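# Hang ball-filled shallow basket on the stand's peg

## Task

Lift the shallow basket by its cord handle and hang it on the peg of the stand, with all balls still inside the basket at the end; a single ball outside means failure.

## Robot and tools

Robot: two arms, left_arm and right_arm, each with a two-finger parallel gripper and a wrist camera. In the scene frame the origin sits at table-top height, midway between the nominal arm bases; +z is up, +x points out over the table, and left_arm is on the +y side (arm names do not match image sides). Calibrated bases: left_arm at (+0.011, +0.289, +0.046) m, right_arm at (+0.035, -0.336, +0.006) m, both nearly unrotated. Each arm reports its hand pose (end_effector_position in metres, end_effector_quat_wxyz) in its own base frame. Fixed cameras and the table use the scene frame. The gripper's fingers point along its +z axis and close along its y axis; the reported position is the pinch point between the pads, roughly 1 cm short of the fingertips.

Command rows. Every motion command is built from rows of 14 numbers, all in [-1, 1]: for left_arm dx, dy, dz, rx, ry, rz, opening, then the same seven for right_arm. Both arms always appear in a row. The six pose numbers are an offset, not a pose: they are measured along the arm's current Hand target axes and counted from the Hand target as it stood when the action or call began. Scale: 1.0 equals 0.6 m for dx/dy/dz and 180 degrees for rotation; rx, ry, rz form a single rotation vector. Repeating the same offset in a new call moves the arm further. Opening is absolute, not an offset: +1 is fully open (0.094 m), -1 fully closed. Writing 0 for opening is a real command to half-close, so to keep a gripper as it is, resend its present value (shown under Tool commands). Six zeros re-request the existing Hand target, which helps an arm that settled short or is pressing on something.

execute_actions(actions, cameras): actions is a list of actions; each action is up to 15 rows, one per 1/30 s step; a short table repeats its final row until 15 steps pass. All rows in an action count from the start pose, not from the previous row. An empty actions list returns state plus images of all cameras by default. cameras: list of names (cam_high, cam_low, cam_left_wrist, cam_right_wrist), ["all"], or []; an unknown name invalidates the call.

move(target, speed, blend, opening_speed, grip_force, blocking, cameras): drives each gripper in a straight line toward one 14-number row, or through a list of up to 15 rows, every row still an offset from the same starting Hand targets. speed: m/s, 0.002 to 2.9, default 0.25 (turn rate is twice that in rad/s); one value or one per target. blend: metres of corner rounding per waypoint, default 0 meaning stop at each. opening_speed: rate of finger change on the -1..+1 scale per second, at least 0.2; use it to close gently. grip_force: newtons per pad, 10 to 50, one value or one per arm; it persists; lower force closes slowly. blocking=false returns early while the move continues. Moves last at least 0.5 s and are cut at 10 s. Paths do not avoid obstacles or the other arm. The result adds a move: line giving the ending (done, off_target, moving, held, fault) and limits such as paced (pose clipped) or held (steps withheld). An arm not named there is done, within 10 mm and 2 degrees.

wait(seconds 0 to 10) lets time pass while arms hold. stop brakes a running move. zoom_image(camera, region [x0, y0, x1, y1] in pixels, at most 504 by 504) enlarges part of the newest image of that camera. read_manual returns only licence text. finished_scene(scene) ends the scene irreversibly; the goal must hold with the robot not helping.

Results: Hand target is the last commanded pose after clipping; the real gripper may rest a few cm off it from friction or weight, which by itself does not mean contact. grip_measured uses the opening scale; empty it reads up to about 2.5 mm wide, and on a held hard part a bit narrower than the part. Joint velocities may be omitted when all are just noise. Joint torques include the arm's own weight and have per-unit offsets; joints 1 to 3 wrap at ±28 N m. A MOTOR HOT line appears from 75 °C; at 90 °C the arm folds and idles, at 100 °C it collapses. Holding loads, stretching out, or pushing at unreachable poses heats motors.

Control limits: commanded orientation is clipped to within 40 degrees of the measured one per step. Passing near an arm's own base can flip its shoulder; route around it. Near full extension the gripper can overshoot speed.

Cameras: cam_high and cam_low are fixed (672x504); wrist images may lag during motion. Calibration is approximate, within several mm and a couple of degrees.

Avoid: dropping the basket or balls, tilting the basket so balls roll out, releasing something still moving, fast collisions, pressing hard into fixed things, squeezing the other arm's fingers or bumping the arms together, straining a wrist camera cable, and anything leaving the table. Objects may occasionally get a small push from outside.

Each tool is called after "Request:" as a command line: name --argument value for each argument, lists and objects as JSON in quotes; but a table of rows of numbers goes row by row, as --pt "numbers of a row", without its own name.

## Session

Request:
execute_actions --actions '[]'

Scene clock: 0.00 s.
left_arm: end_effector_position=(+0.3915, +0.0459, +0.1122) grip_measured=+1.000 end_effector_quat_wxyz=(+0.577, -0.088, +0.805, +0.103) | right_arm: end_effector_position=(+0.3920, -0.0371, +0.1176) grip_measured=+1.000 end_effector_quat_wxyz=(+0.611, +0.070, +0.786, -0.059)
Joint positions: left_arm=[-0.014 1.475 0.382 0.762 -0.284 -0.028 0.094] | right_arm=[-0.026 1.501 0.33 0.919 0.155 0.032 0.094]
Joint velocities: within noise
Joint torques (N m): no reading
Heat: left arm: 27 °C; right arm: 30 °C.
Hand target: left_arm +0.3933, +0.0462, +0.1175; +0.583, -0.089, +0.801, +0.103 | right_arm +0.3941, -0.0372, +0.1240; +0.618, +0.071, +0.781, -0.059
Tool commands: left_gripper/opening=+1.0 right_gripper/opening=+1.0
camera_calibration:
cam_left_wrist: T_world_to_cam=[[0.261108, -0.962995, 0.0668078, -0.0697587], [-0.75217, -0.246346, -0.61119, 0.380118], [0.605031, 0.109336, -0.788659, -0.0512823], [0, 0, 0, 1]] pos_world=[0.335155, 0.03207, 0.19654]
cam_right_wrist: T_world_to_cam=[[-0.218279, -0.970312, 0.10416, 0.0337772], [-0.74368, 0.0962795, -0.661567, 0.377404], [0.631897, -0.221868, -0.742617, -0.0664222], [0, 0, 0, 1]] pos_world=[0.330013, -0.0182988, 0.196833]

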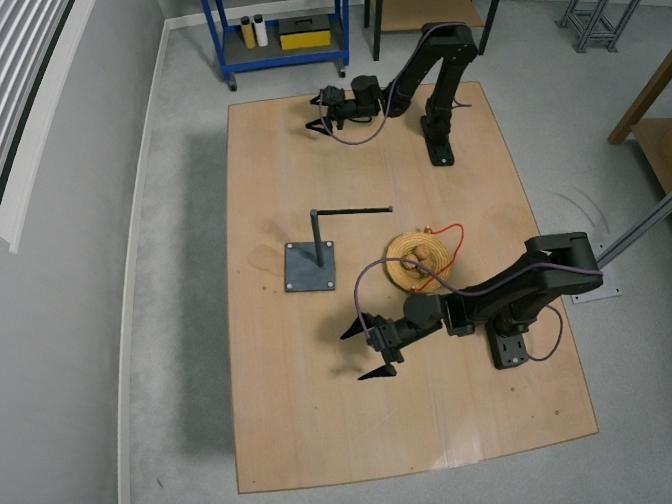

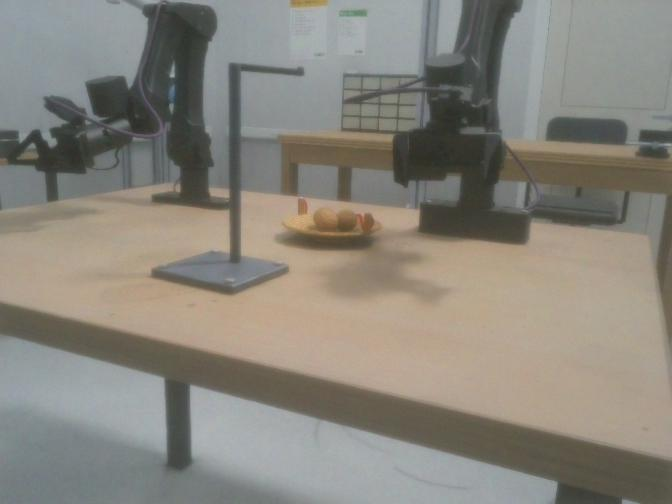

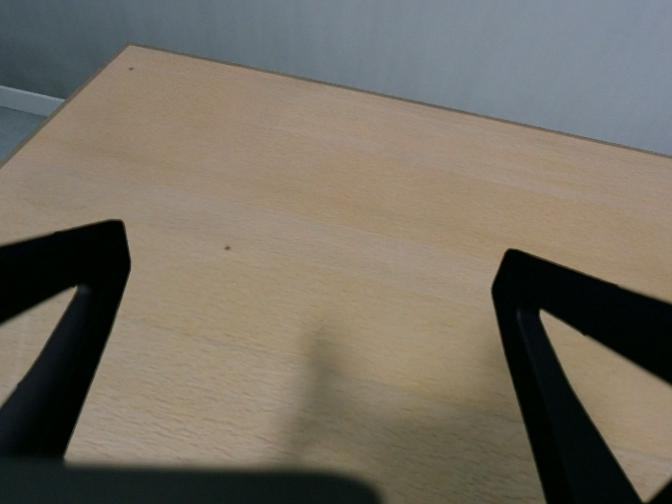

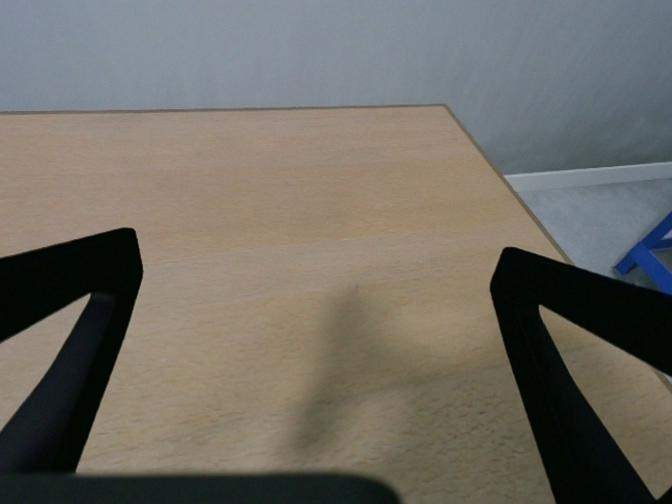

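Request:
zoom_image --camera "cam_high" --region '[260, 170, 500, 350]'

Request:
zoom_image --camera "cam_low" --region '[220, 160, 400, 300]'

Request:
zoom_image --camera "cam_low" --region '[200, 40, 330, 140]'

Scaled by 2.100 from the camera's 672x504 image, which has a finer 960x720 frame.

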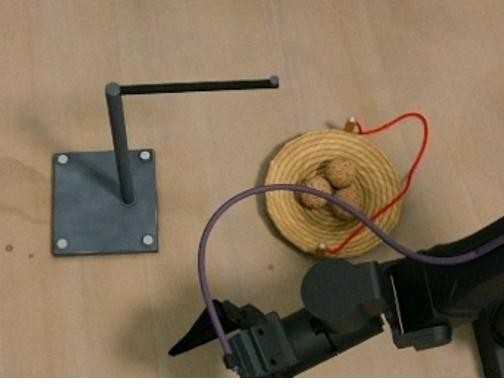

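Scaled by 2.800 from the camera's 672x504 image, which has a finer 960x720 frame.

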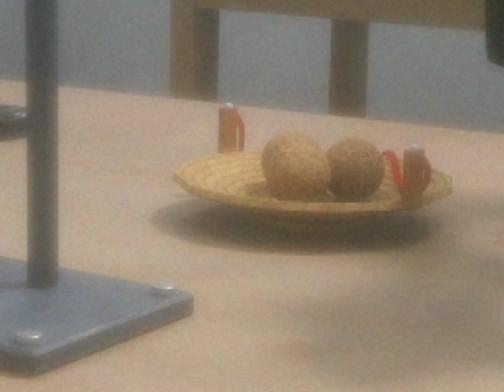

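Scaled by 3.877 from the camera's 672x504 image, which has a finer 960x720 frame.

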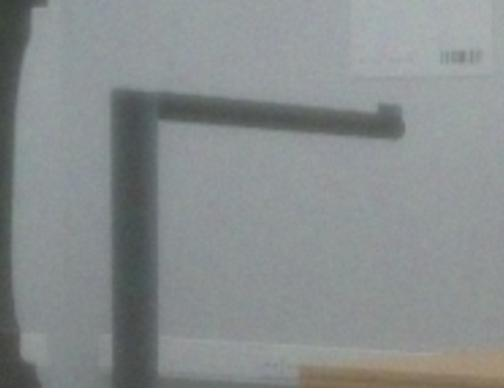

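Request:
move --target '[0,0,0,0,0,0,1,0.119,0.586,-0.775,-0.366,0.172,-0.224,0]' --cameras '["all"]'

Scene clock: 5.83 s.
left_arm: end_effector_position=(+0.3915, +0.0459, +0.1122) grip_measured=+1.000 end_effector_quat_wxyz=(+0.577, -0.088, +0.805, +0.103) | right_arm: end_effector_position=(-0.0003, +0.3898, +0.1539) grip_measured=+0.001 end_effector_quat_wxyz=(+0.287, -0.506, +0.792, +0.183)
Joint positions: left_arm=[-0.014 1.475 0.382 0.762 -0.284 -0.028 0.094] | right_arm=[1.738 1.493 1.128 -0.605 0.371 0.484 0.047]
Joint torques (N m): left_arm=[0.08 -5.15 5.29 2.17 -0.04 0.02] | right_arm=[0.12 -4.89 9.96 1.57 0.22 -0.03]
Heat: left arm: 27 °C; right arm: 31 °C.
Hand target: left_arm +0.3933, +0.0462, +0.1175; +0.583, -0.089, +0.801, +0.103 | right_arm -0.0021, +0.3949, +0.1599; +0.288, -0.508, +0.790, +0.185
Off the commanded pose: left_arm 0.006 m, 1 deg | right_arm 0.008 m, 0 deg.
move: done
camera_calibration:
cam_left_wrist: T_world_to_cam=[[0.261108, -0.962995, 0.0668078, -0.0697587], [-0.75217, -0.246346, -0.61119, 0.380118], [0.605031, 0.109336, -0.788659, -0.0512823], [0, 0, 0, 1]] pos_world=[0.335155, 0.03207, 0.19654]
cam_right_wrist: T_world_to_cam=[[0.913751, -0.393325, 0.101757, 0.134364], [-0.384465, -0.918097, -0.0963595, 0.377053], [0.131323, 0.0489267, -0.990132, 0.235549], [0, 0, 0, 1]] pos_world=[-0.00874522, 0.387495, 0.255884]

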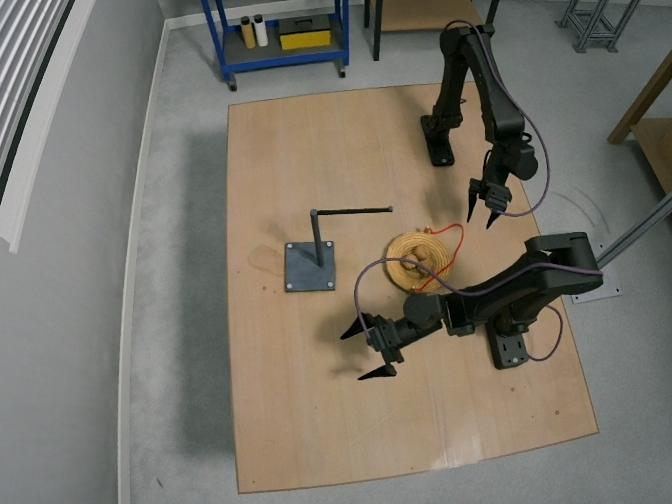

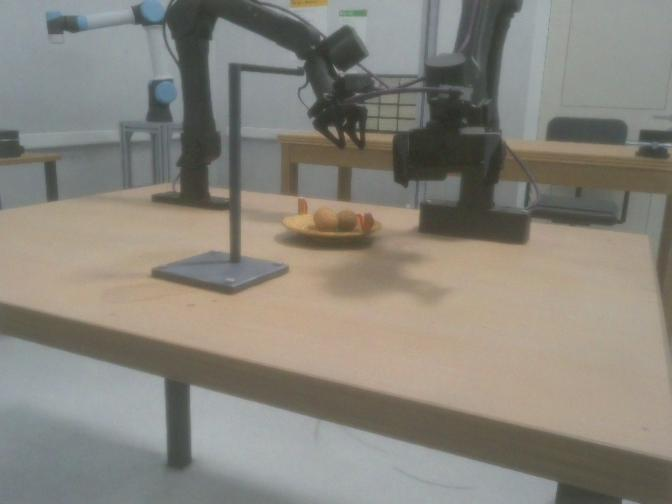

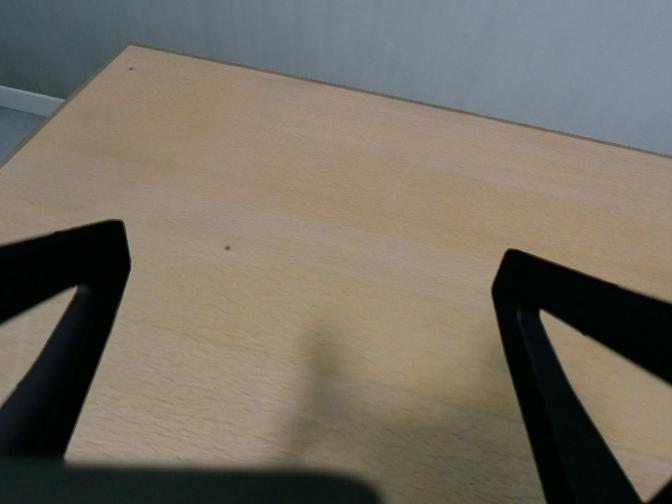

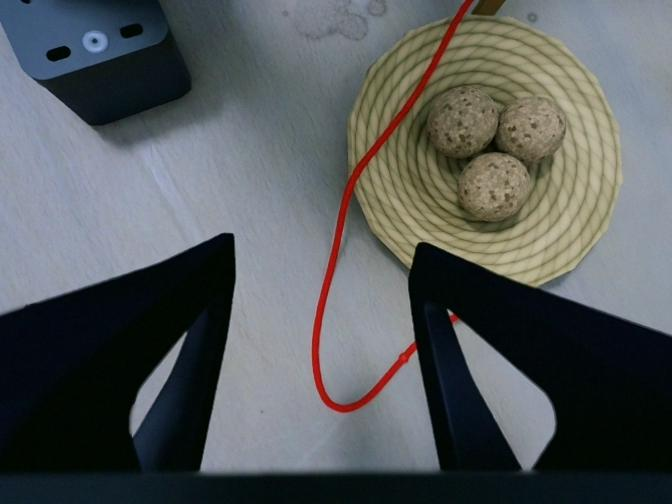

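Request:
move --target '[0,0,0,0,0,0,1,0.124,-0.0295,0.155,0,0,0,-0.55]' --cameras '["cam_right_wrist"]'

Scene clock: 8.03 s.
left_arm: end_effector_position=(+0.3915, +0.0459, +0.1122) grip_measured=+1.000 end_effector_quat_wxyz=(+0.577, -0.088, +0.805, +0.103) | right_arm: end_effector_position=(+0.0139, +0.3890, +0.0449) grip_measured=-0.548 end_effector_quat_wxyz=(+0.288, -0.508, +0.791, +0.185)
Joint positions: left_arm=[-0.014 1.475 0.382 0.762 -0.284 -0.028 0.094] | right_arm=[1.687 1.632 0.795 -0.112 0.34 0.435 0.021]
Joint torques (N m): left_arm=[0.09 -5.12 5.26 2.16 -0.05 0] | right_arm=[-0.39 -5.3 5.49 2 0.16 -0.03]
Heat: left arm: 27 °C; right arm: 31 °C.
Hand target: left_arm +0.3933, +0.0462, +0.1175; +0.583, -0.089, +0.801, +0.103 | right_arm +0.0151, +0.3901, +0.0407; +0.288, -0.508, +0.790, +0.185
Off the commanded pose: left_arm 0.006 m, 1 deg | right_arm 0.004 m, 0 deg.
move: done
camera_calibration:
cam_right_wrist: T_world_to_cam=[[0.915753, -0.389097, 0.0999998, 0.130486], [-0.379867, -0.919653, -0.099693, 0.371926], [0.130755, 0.0533075, -0.98998, 0.124091], [0, 0, 0, 1]] pos_world=[0.00556392, 0.386199, 0.146877]
Images, in order (width x height): cam_right_wrist 672x504.

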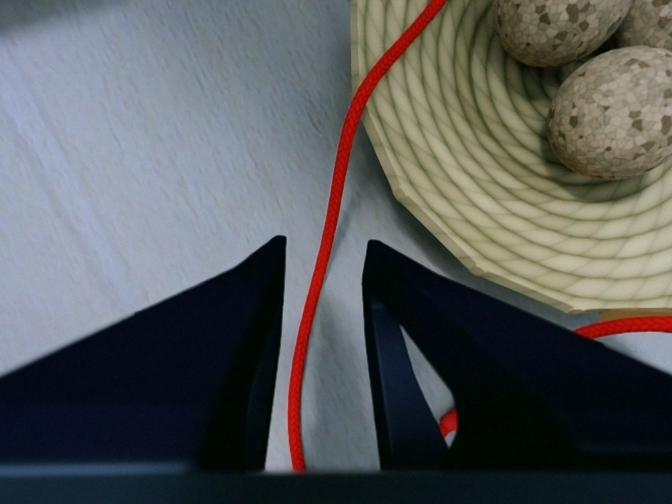

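Request:
move --target '[0,0,0,0,0,0,1,0.035,-0.002,0.0445,0,0,0,-0.55]' --speed 0.06 --cameras '["cam_right_wrist","cam_low"]'

Request:
zoom_image --camera "cam_low" --region '[280, 150, 420, 260]'

Scene clock: 9.50 s.
left_arm: end_effector_position=(+0.3915, +0.0459, +0.1122) grip_measured=+1.000 end_effector_quat_wxyz=(+0.577, -0.088, +0.805, +0.103) | right_arm: end_effector_position=(+0.0153, +0.3912, +0.0121) grip_measured=-0.548 end_effector_quat_wxyz=(+0.288, -0.507, +0.790, +0.186)
Joint positions: left_arm=[-0.014 1.475 0.382 0.762 -0.284 -0.028 0.094] | right_arm=[1.682 1.73 0.738 0.049 0.336 0.43 0.021]
Joint torques (N m): left_arm=[0.06 -5.11 5.27 2.16 -0.05 0] | right_arm=[-0.38 -5.63 4.71 2.06 0.16 -0.03]
Heat: left arm: 27 °C; right arm: 31 °C.
Hand target: left_arm +0.3933, +0.0462, +0.1175; +0.583, -0.089, +0.801, +0.103 | right_arm +0.0166, +0.3906, +0.0068; +0.288, -0.508, +0.790, +0.185
Off the commanded pose: left_arm 0.006 m, 1 deg | right_arm 0.005 m, 0 deg.
move: done
camera_calibration:
cam_right_wrist: T_world_to_cam=[[0.915816, -0.389397, 0.0982381, 0.133541], [-0.379889, -0.919329, -0.102562, 0.371135], [0.130251, 0.0566085, -0.989864, 0.0900379], [0, 0, 0, 1]] pos_world=[0.00696407, 0.388099, 0.114071]
Images, in order (width x height): cam_low 672x504, cam_right_wrist 672x504.

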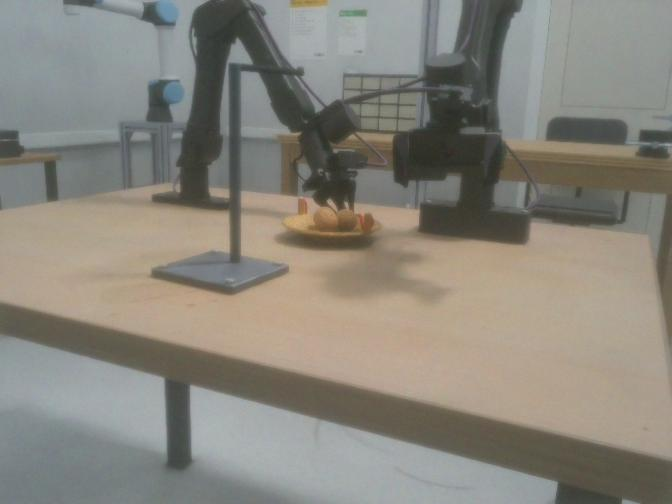

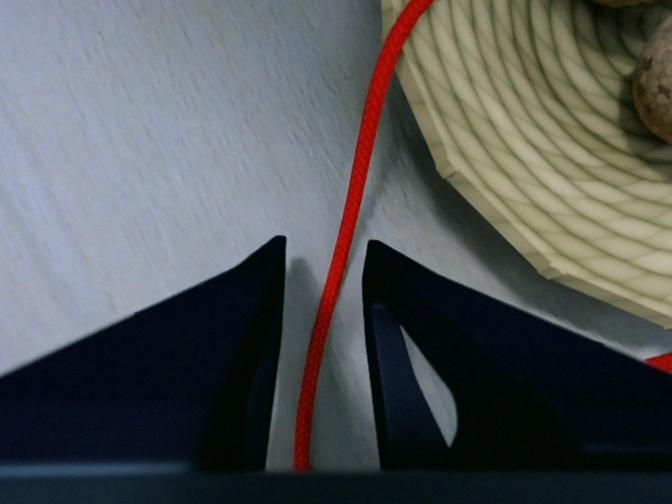

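Scaled by 3.600 from the camera's 672x504 image, which has a finer 960x720 frame.

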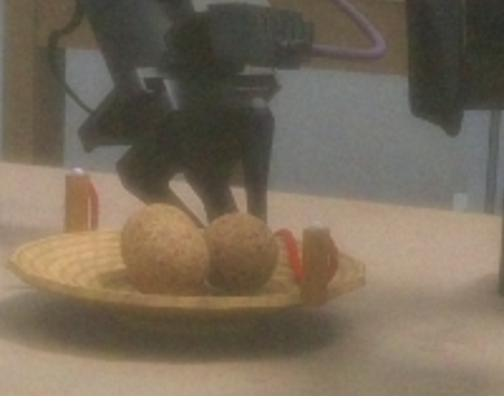

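Request:
move --pt "0 0 0 0 0 0 1 0.0107 0 0.0128 0 0 0 -0.55" --pt "0 0 0 0 0 0 1 0.0107 0 0.0128 0 0 0 -1" --speed 0.04 --opening_speed 0.5 --cameras '["cam_right_wrist"]'

Scene clock: 11.80 s.
left_arm: end_effector_position=(+0.3915, +0.0459, +0.1122) grip_measured=+1.000 end_effector_quat_wxyz=(+0.577, -0.088, +0.805, +0.103) | right_arm: end_effector_position=(+0.0144, +0.3954, +0.0067) grip_measured=-0.982 end_effector_quat_wxyz=(+0.291, -0.505, +0.789, +0.196)
Joint positions: left_arm=[-0.014 1.475 0.382 0.762 -0.284 -0.028 0.094] | right_arm=[1.682 1.757 0.726 0.108 0.334 0.43 0.001]
Joint torques (N m): left_arm=[0.06 -5.16 5.27 2.16 -0.05 0.01] | right_arm=[-0.36 -5.33 4.27 1.91 0.18 -0.02]
Heat: left arm: 27 °C; right arm: 31 °C.
Hand target: left_arm +0.3933, +0.0462, +0.1175; +0.583, -0.089, +0.801, +0.103 | right_arm +0.0166, +0.3907, -0.0031; +0.288, -0.508, +0.790, +0.185
Off the commanded pose: left_arm 0.006 m, 1 deg | right_arm 0.011 m, 1 deg.
move: off_target (right_arm); target 2's new opening was sent with right_arm's hand 0.011 m and 1 deg from that target
camera_calibration:
cam_right_wrist: T_world_to_cam=[[0.916954, -0.389469, 0.0866572, 0.136664], [-0.378557, -0.917839, -0.119443, 0.373654], [0.126057, 0.0767189, -0.989052, 0.0766829], [0, 0, 0, 1]] pos_world=[0.00646819, 0.390298, 0.108631]
Images, in order (width x height): cam_right_wrist 672x504.

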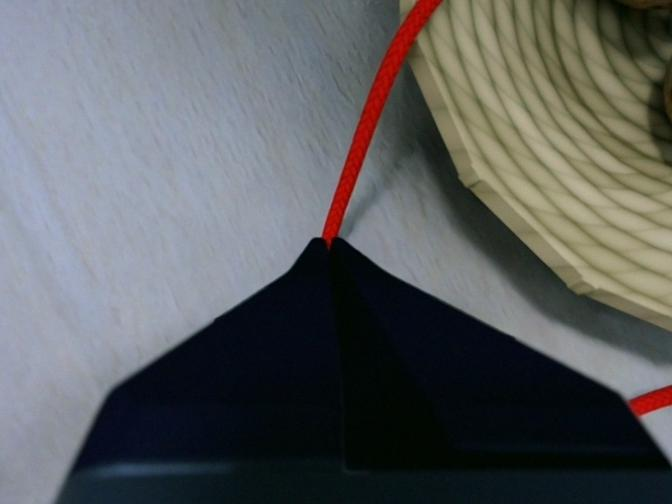

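Request:
move --pt "0 0 0 0 0 0 1 -0.147 -0.015 -0.133 0 0 0 -1" --pt "0 0 0 0 0 0 1 -0.244 -0.069 -0.182 0 0 0 -1" --pt "0 0 0 0 0 0 1 -0.311 -0.131 -0.192 0 0 0 -1" --speed 0.1 --blend '[0.02,0.02,0]' --cameras '["cam_high","cam_low","cam_right_wrist"]'

Request:
zoom_image --camera "cam_low" --region '[250, 40, 450, 260]'

Scene clock: 15.20 s.
left_arm: end_effector_position=(+0.3915, +0.0459, +0.1122) grip_measured=+1.000 end_effector_quat_wxyz=(+0.577, -0.088, +0.805, +0.103) | right_arm: end_effector_position=(+0.1171, +0.4158, +0.2003) grip_measured=-0.982 end_effector_quat_wxyz=(+0.288, -0.506, +0.793, +0.182)
Joint positions: left_arm=[-0.014 1.475 0.382 0.762 -0.284 -0.028 0.094] | right_arm=[1.353 1.579 1.382 -0.69 0.142 0.167 0.001]
Joint torques (N m): left_arm=[0.05 -5.14 5.29 2.16 -0.04 0.01] | right_arm=[-0.03 -5.7 9.91 1.76 -0.03 -0.03]
Heat: left arm: 27 °C; right arm: 31 °C.
Hand target: left_arm +0.3933, +0.0462, +0.1175; +0.583, -0.089, +0.801, +0.103 | right_arm +0.1168, +0.4206, +0.2050; +0.288, -0.508, +0.790, +0.185
Off the commanded pose: left_arm 0.006 m, 1 deg | right_arm 0.007 m, 1 deg.
move: done
camera_calibration:
cam_right_wrist: T_world_to_cam=[[0.912381, -0.396004, 0.103641, 0.0334685], [-0.386957, -0.916965, -0.0971595, 0.450493], [0.133511, 0.0485419, -0.989858, 0.26467], [0, 0, 0, 1]] pos_world=[0.108449, 0.413492, 0.302286]
Images, in order (width x height): cam_high 672x504, cam_low 672x504, cam_right_wrist 672x504.

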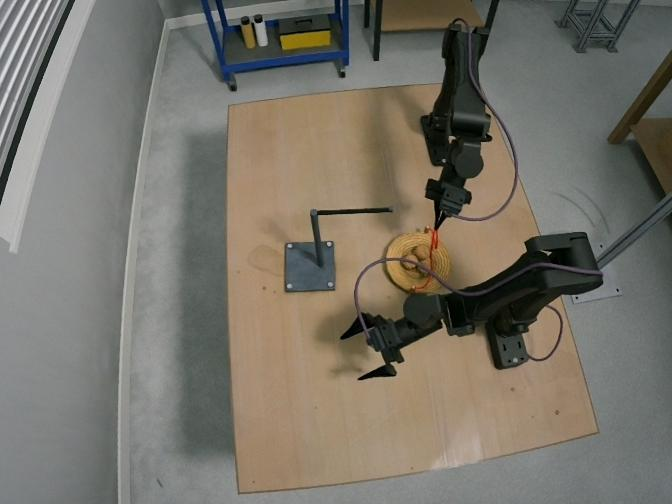

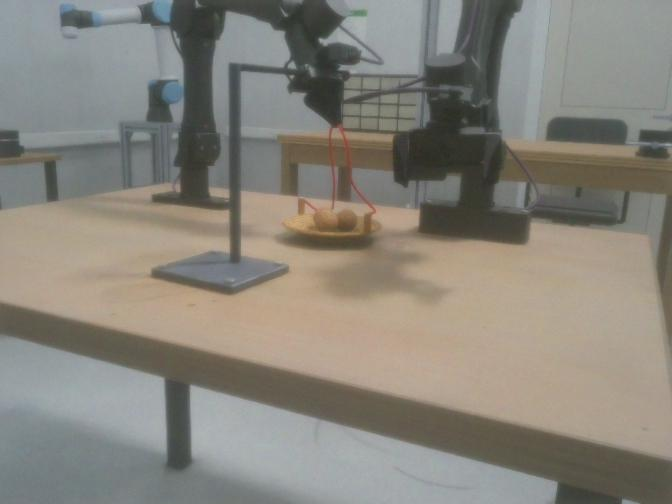

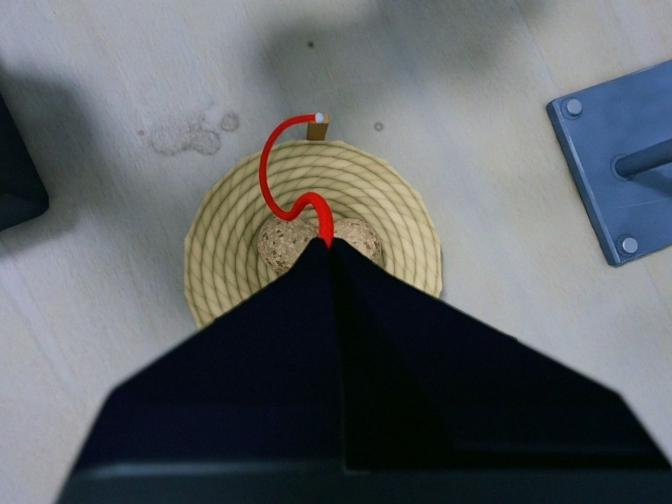

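Scaled by 2.291 from the camera's 672x504 image, which has a finer 960x720 frame.

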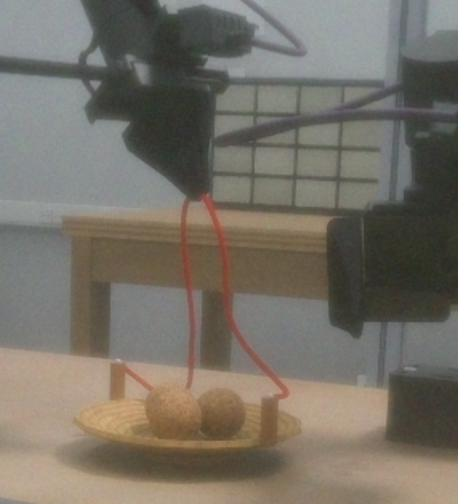

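Request:
move --target '[0.038,0.36,-0.048,-0.159,0.01,-0.05,1,-0.032,0,-0.038,0,0,0,-1]' --speed 0.12 --cameras '["cam_high","cam_low","cam_right_wrist"]'

Request:
zoom_image --camera "cam_low" --region '[250, 40, 450, 260]'

Scene clock: 18.10 s.
left_arm: end_effector_position=(+0.2965, +0.2415, +0.1074) grip_measured=+1.000 end_effector_quat_wxyz=(+0.524, -0.297, +0.758, +0.249) | right_arm: end_effector_position=(+0.1171, +0.4158, +0.2300) grip_measured=-0.982 end_effector_quat_wxyz=(+0.288, -0.506, +0.793, +0.182)
Joint positions: left_arm=[0.573 1.428 0.335 0.751 -0.23 -0.011 0.094] | right_arm=[1.353 1.591 1.512 -0.809 0.142 0.167 0.001]
Joint torques (N m): left_arm=[0.38 -3.66 6.61 2.3 0.03 0.04] | right_arm=[-0.02 -5.57 10.03 1.79 0 -0.03]
Heat: left arm: 28 °C; right arm: 32 °C.
Hand target: left_arm +0.3033, +0.2459, +0.1178; +0.536, -0.294, +0.751, +0.251 | right_arm +0.1169, +0.4207, +0.2347; +0.288, -0.508, +0.790, +0.185
Off the commanded pose: left_arm 0.013 m, 2 deg | right_arm 0.007 m, 1 deg.
move: off_target (left_arm)
camera_calibration:
cam_right_wrist: T_world_to_cam=[[0.912613, -0.395471, 0.103638, 0.0301951], [-0.386477, -0.917211, -0.0967497, 0.453375], [0.13332, 0.0482413, -0.989898, 0.294124], [0, 0, 0, 1]] pos_world=[0.10845, 0.413593, 0.331887]
Images, in order (width x height): cam_high 672x504, cam_low 672x504, cam_right_wrist 672x504.

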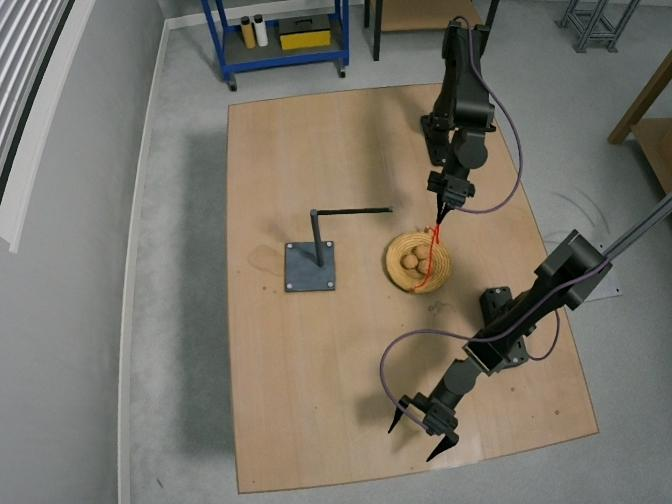

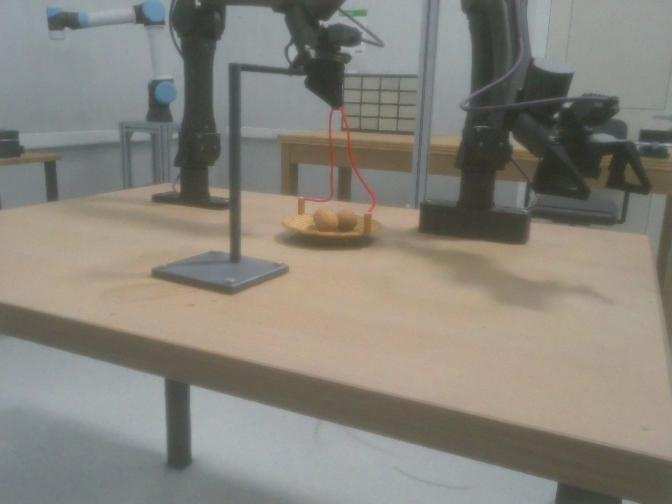

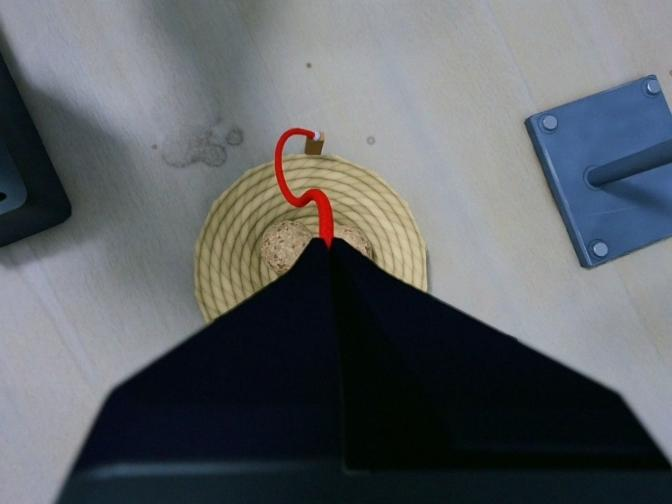

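Scaled by 2.291 from the camera's 672x504 image, which has a finer 960x720 frame.

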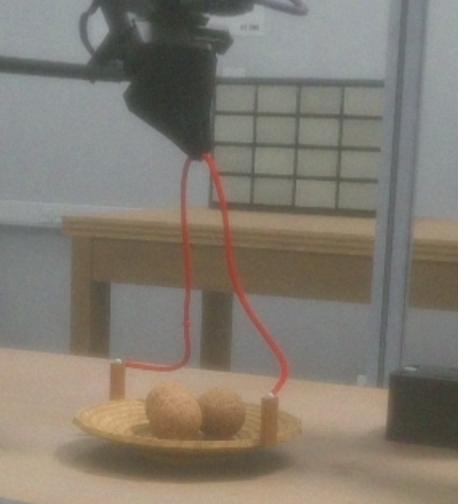

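Request:
move --target '[0,0,0,0,0,0,1,-0.108,-0.007,-0.084,0,0,0,-1]' --speed 0.035 --cameras '["cam_high","cam_low","cam_right_wrist"]'

Request:
zoom_image --camera "cam_low" --region '[220, 40, 420, 260]'

Request:
zoom_image --camera "cam_high" --region '[280, 150, 480, 300]'

Scene clock: 21.33 s.
left_arm: end_effector_position=(+0.2966, +0.2414, +0.1074) grip_measured=+1.000 end_effector_quat_wxyz=(+0.524, -0.297, +0.758, +0.249) | right_arm: end_effector_position=(+0.1250, +0.4278, +0.3038) grip_measured=-0.983 end_effector_quat_wxyz=(+0.275, -0.512, +0.795, +0.172)
Joint positions: left_arm=[0.573 1.428 0.335 0.751 -0.229 -0.011 0.094] | right_arm=[1.334 1.782 2.061 -1.199 0.124 0.149 0.001]
Joint torques (N m): left_arm=[0.36 -3.67 6.64 2.3 0.05 0.05] | right_arm=[-0.39 -6.97 9.66 1.94 0.07 -0.02]
Heat: left arm: 28 °C; right arm: 32 °C.
Hand target: left_arm +0.3033, +0.2459, +0.1178; +0.536, -0.293, +0.751, +0.251 | right_arm +0.1279, +0.4346, +0.3150; +0.288, -0.508, +0.790, +0.185
Off the commanded pose: left_arm 0.013 m, 2 deg | right_arm 0.013 m, 2 deg.
move: off_target (left_arm, right_arm)
camera_calibration:
cam_right_wrist: T_world_to_cam=[[0.916233, -0.386228, 0.106512, 0.0147667], [-0.381414, -0.922241, -0.0631993, 0.465913], [0.122639, 0.0172803, -0.992301, 0.380895], [0, 0, 0, 1]] pos_world=[0.117464, 0.428806, 0.405835]
Images, in order (width x height): cam_high 672x504, cam_low 672x504, cam_right_wrist 672x504.

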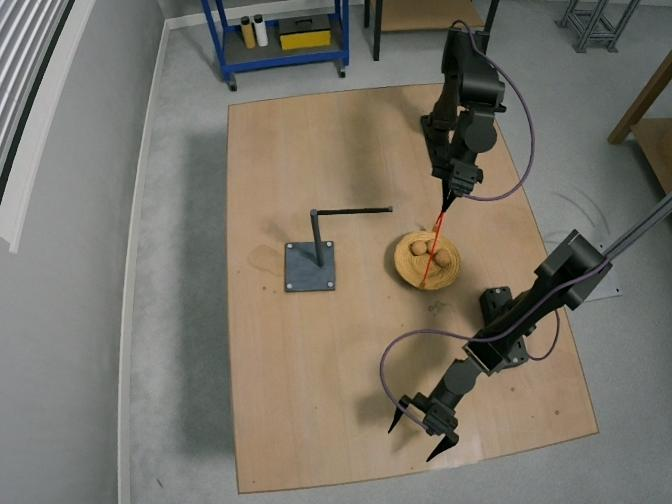

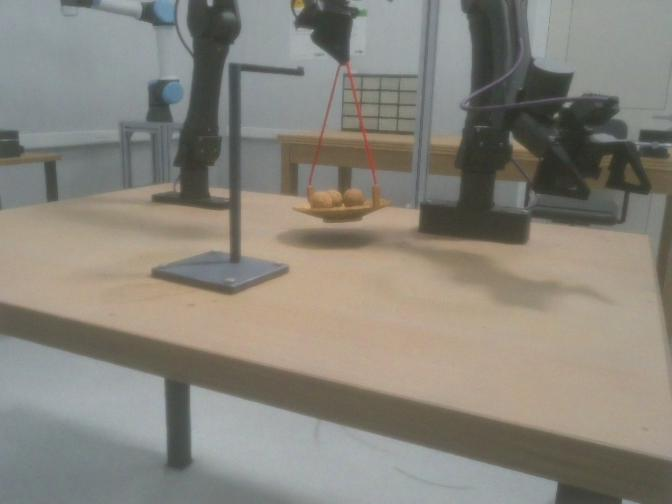

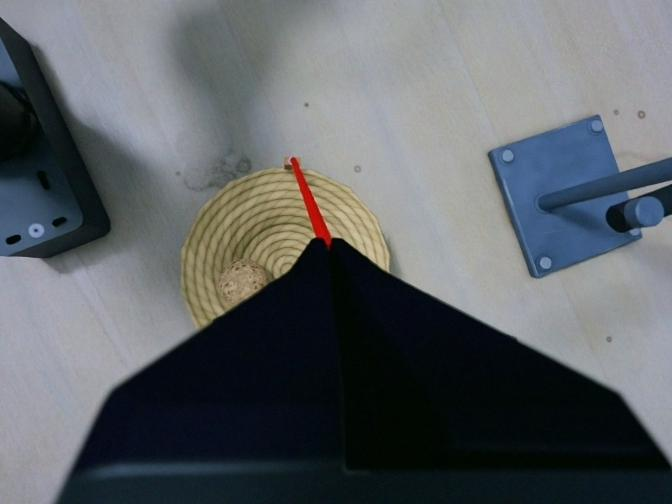

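Scaled by 2.291 from the camera's 672x504 image, which has a finer 960x720 frame.

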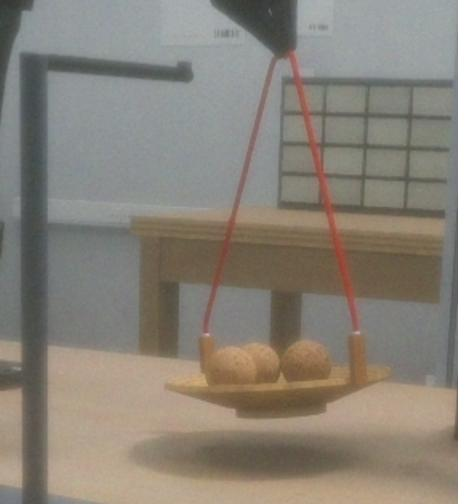

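Scaled by 2.520 from the camera's 672x504 image, which has a finer 960x720 frame.

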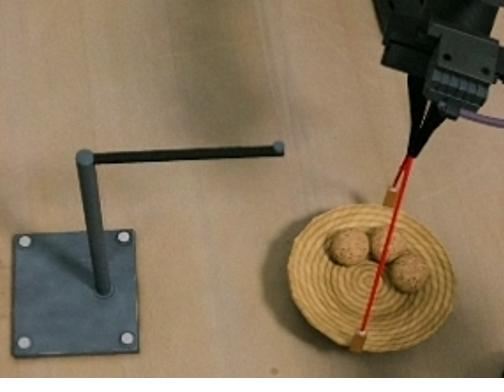

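Request:
move --target '[0,0,0,0,0,0,1,-0.007,-0.055,-0.06,-0.105,-0.109,-0.088,-1]' --speed 0.1 --cameras '["cam_high","cam_low","cam_right_wrist"]'

Request:
zoom_image --camera "cam_low" --region '[220, 30, 420, 250]'

Request:
zoom_image --camera "cam_high" --region '[280, 150, 480, 300]'

Scene clock: 25.53 s.
left_arm: end_effector_position=(+0.2966, +0.2414, +0.1074) grip_measured=+1.000 end_effector_quat_wxyz=(+0.524, -0.297, +0.758, +0.249) | right_arm: end_effector_position=(+0.1546, +0.4036, +0.3194) grip_measured=-0.983 end_effector_quat_wxyz=(-0.320, +0.614, -0.640, -0.333)
Joint positions: left_arm=[0.573 1.428 0.335 0.751 -0.229 -0.011 0.094] | right_arm=[1.024 1.522 1.625 -0.79 -0.439 -0.293 0.001]
Joint torques (N m): left_arm=[0.35 -3.69 6.63 2.29 0.04 0.06] | right_arm=[-0.24 -9.58 6.37 2.69 -0.45 -0.05]
Heat: left arm: 29 °C; right arm: 32 °C.
Hand target: left_arm +0.3033, +0.2459, +0.1178; +0.536, -0.293, +0.751, +0.251 | right_arm +0.1497, +0.4027, +0.3454; -0.353, +0.612, -0.613, -0.354
Off the commanded pose: left_arm 0.013 m, 2 deg | right_arm 0.026 m, 5 deg.
move: off_target (left_arm, right_arm)
camera_calibration:
cam_right_wrist: T_world_to_cam=[[0.99725, -0.0248216, 0.0698333, -0.170037], [0.00158318, -0.934899, -0.354909, 0.494913], [0.0740965, 0.354044, -0.932289, 0.245602], [0, 0, 0, 1]] pos_world=[0.150588, 0.371519, 0.416496]
Images, in order (width x height): cam_high 672x504, cam_low 672x504, cam_right_wrist 672x504.

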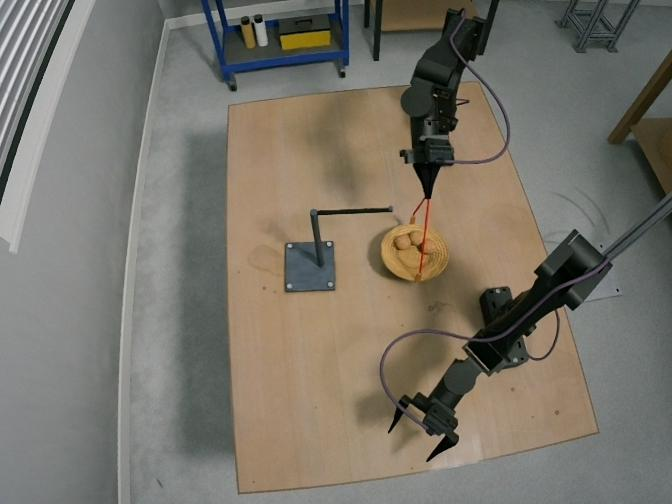

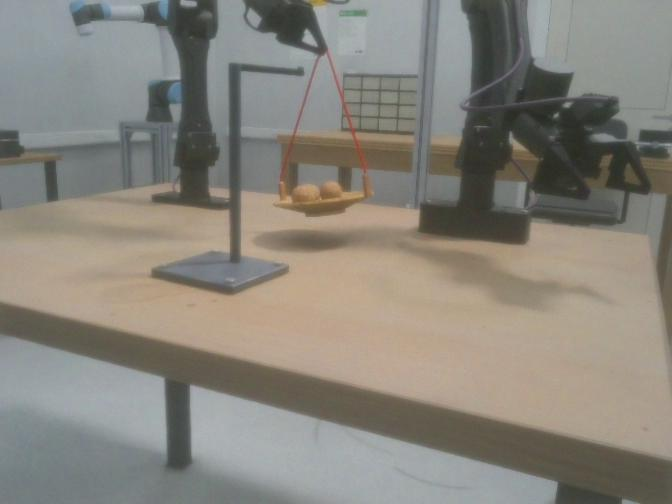

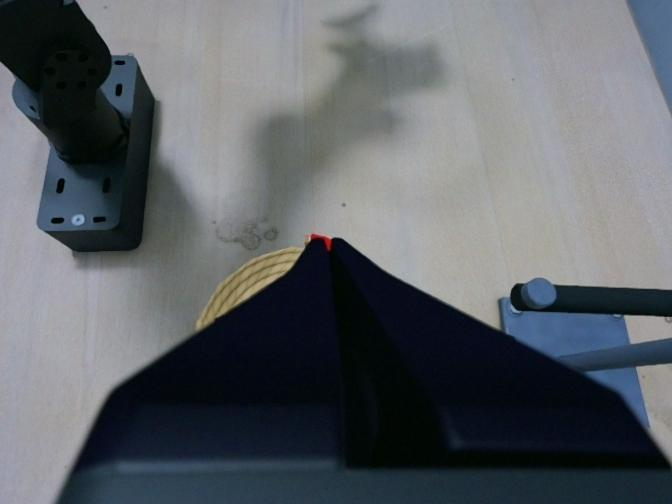

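Scaled by 2.291 from the camera's 672x504 image, which has a finer 960x720 frame.

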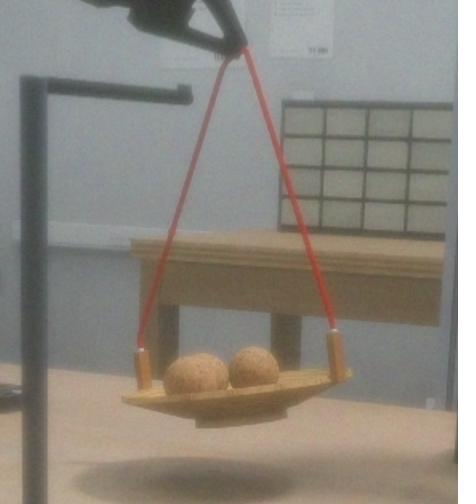

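Scaled by 2.520 from the camera's 672x504 image, which has a finer 960x720 frame.

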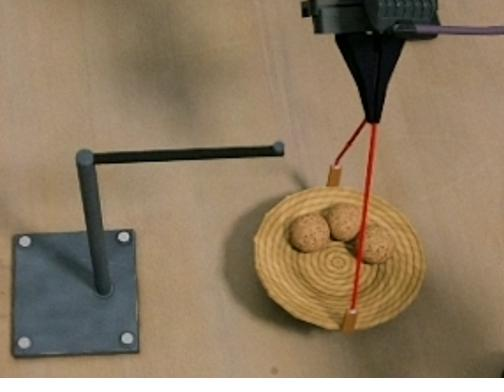

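Request:
move --target '[0,0,0,0,0,0,1,-0.0115,-0.075,-0.02,0,0,0,-1]' --speed 0.06 --cameras '["cam_high","cam_low","cam_right_wrist"]'

Request:
zoom_image --camera "cam_low" --region '[220, 30, 420, 250]'

Request:
zoom_image --camera "cam_high" --region '[280, 150, 480, 300]'

Scene clock: 27.47 s.
left_arm: end_effector_position=(+0.2966, +0.2414, +0.1074) grip_measured=+1.000 end_effector_quat_wxyz=(+0.524, -0.297, +0.758, +0.249) | right_arm: end_effector_position=(+0.1962, +0.3903, +0.3389) grip_measured=-0.983 end_effector_quat_wxyz=(-0.337, +0.609, -0.633, -0.339)
Joint positions: left_arm=[0.573 1.428 0.335 0.751 -0.229 -0.011 0.094] | right_arm=[0.886 1.576 1.74 -0.853 -0.547 -0.382 0.001]
Joint torques (N m): left_arm=[0.35 -3.66 6.64 2.3 0.04 0.05] | right_arm=[-0.13 -5.9 10.45 2.28 -0.58 -0.04]
Heat: left arm: 29 °C; right arm: 32 °C.
Hand target: left_arm +0.3033, +0.2459, +0.1178; +0.536, -0.293, +0.751, +0.251 | right_arm +0.1947, +0.3958, +0.3573; -0.353, +0.612, -0.613, -0.354
Off the commanded pose: left_arm 0.013 m, 2 deg | right_arm 0.019 m, 3 deg.
move: off_target (left_arm, right_arm)
camera_calibration:
cam_right_wrist: T_world_to_cam=[[0.995909, -0.0325055, 0.0843088, -0.214919], [0.00277823, -0.921596, -0.388142, 0.495186], [0.0903154, 0.386788, -0.917735, 0.244464], [0, 0, 0, 1]] pos_world=[0.190585, 0.354819, 0.434675]
Images, in order (width x height): cam_high 672x504, cam_low 672x504, cam_right_wrist 672x504.

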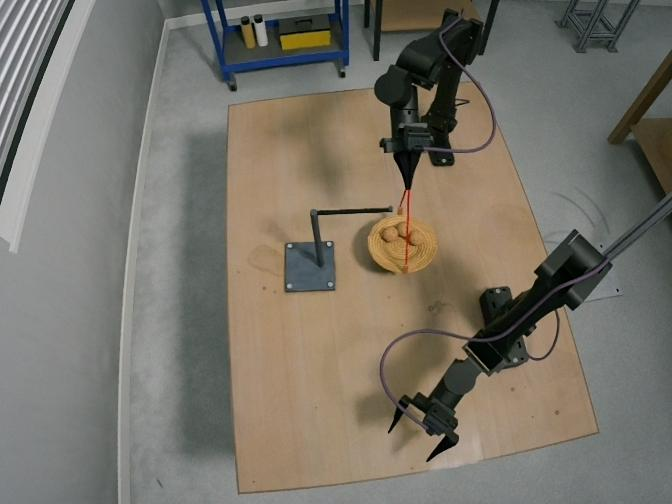

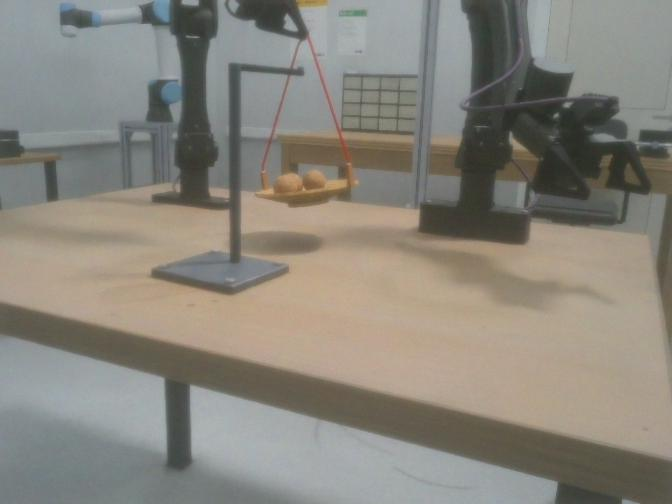

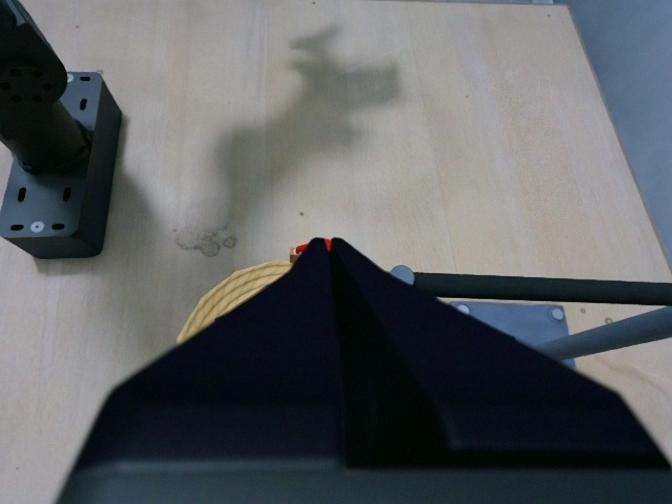

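Scaled by 2.291 from the camera's 672x504 image, which has a finer 960x720 frame.

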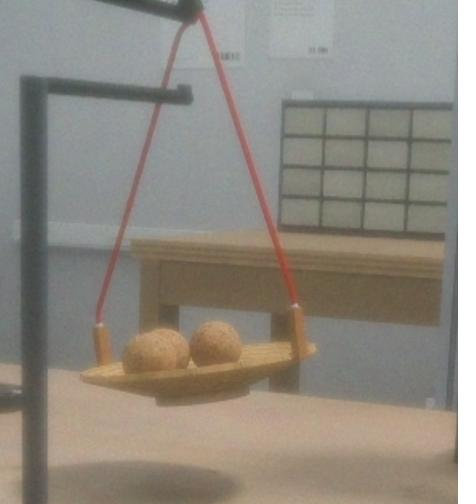

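Scaled by 2.520 from the camera's 672x504 image, which has a finer 960x720 frame.

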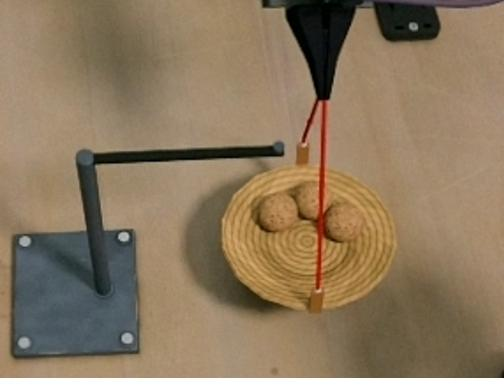

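Request:
move --target '[0,0,0,0,0,0,1,-0.0067,-0.15,0.0117,0,0,0,-1]' --speed 0.06 --cameras '["cam_high","cam_low","cam_right_wrist"]'

Request:
zoom_image --camera "cam_low" --region '[200, 10, 400, 230]'

Request:
zoom_image --camera "cam_high" --region '[280, 150, 480, 300]'

Scene clock: 29.90 s.
left_arm: end_effector_position=(+0.2966, +0.2414, +0.1074) grip_measured=+1.000 end_effector_quat_wxyz=(+0.524, -0.297, +0.758, +0.249) | right_arm: end_effector_position=(+0.2860, +0.3991, +0.3439) grip_measured=-0.983 end_effector_quat_wxyz=(-0.342, +0.608, -0.632, -0.339)
Joint positions: left_arm=[0.573 1.428 0.335 0.751 -0.229 -0.011 0.094] | right_arm=[0.716 1.886 2.138 -1.009 -0.672 -0.516 0.001]
Joint torques (N m): left_arm=[0.39 -3.67 6.61 2.31 0.05 0.05] | right_arm=[-0.23 -7.97 9.91 2.07 -0.73 -0.06]
Heat: left arm: 29 °C; right arm: 33 °C.
Hand target: left_arm +0.3033, +0.2459, +0.1178; +0.536, -0.293, +0.751, +0.251 | right_arm +0.2846, +0.4039, +0.3572; -0.353, +0.612, -0.612, -0.354
Off the commanded pose: left_arm 0.013 m, 2 deg | right_arm 0.014 m, 3 deg.
move: off_target (left_arm, right_arm)
camera_calibration:
cam_right_wrist: T_world_to_cam=[[0.995154, -0.036991, 0.0911048, -0.304831], [0.0020379, -0.91858, -0.395229, 0.506451], [0.098307, 0.3935, -0.914054, 0.231322], [0, 0, 0, 1]] pos_world=[0.279582, 0.362915, 0.439376]
Images, in order (width x height): cam_high 672x504, cam_low 672x504, cam_right_wrist 672x504.

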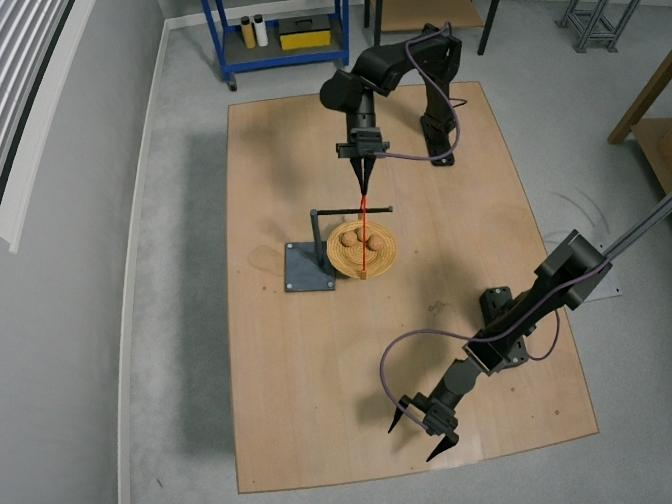

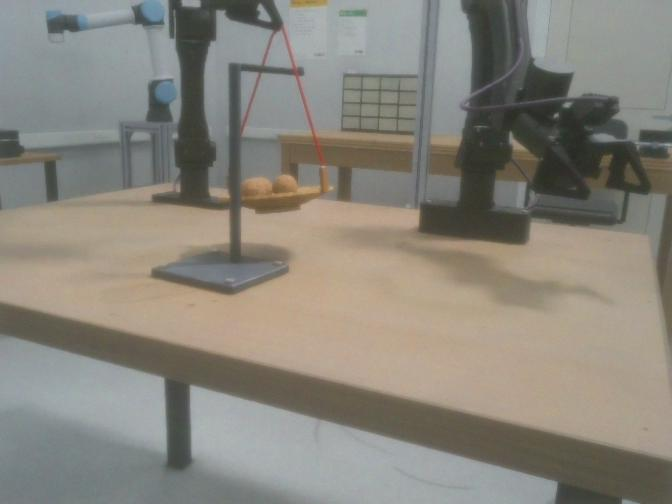

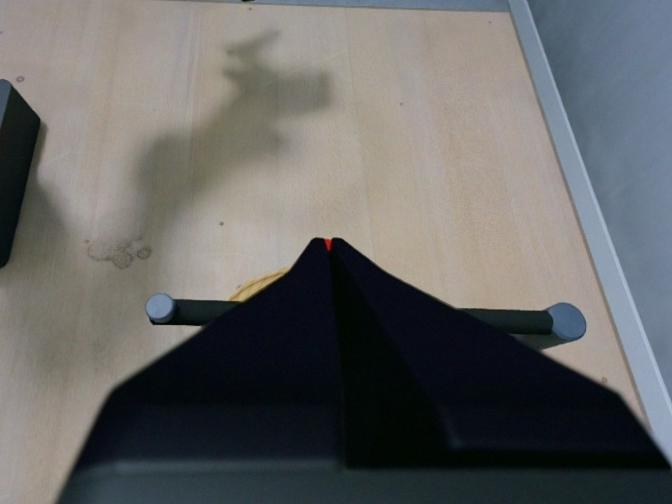

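Scaled by 2.291 from the camera's 672x504 image, which has a finer 960x720 frame.

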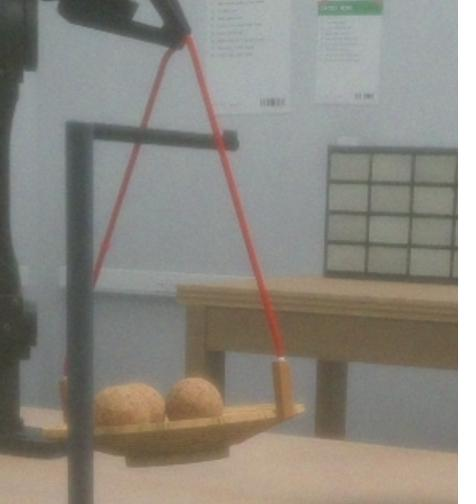

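Scaled by 2.520 from the camera's 672x504 image, which has a finer 960x720 frame.

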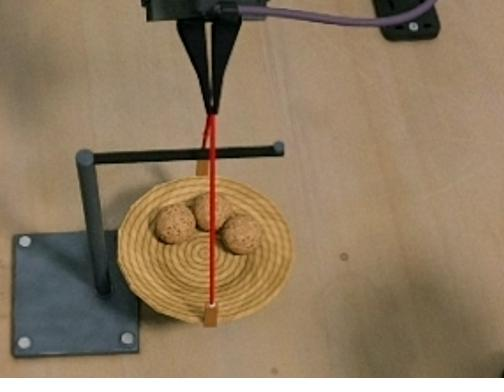

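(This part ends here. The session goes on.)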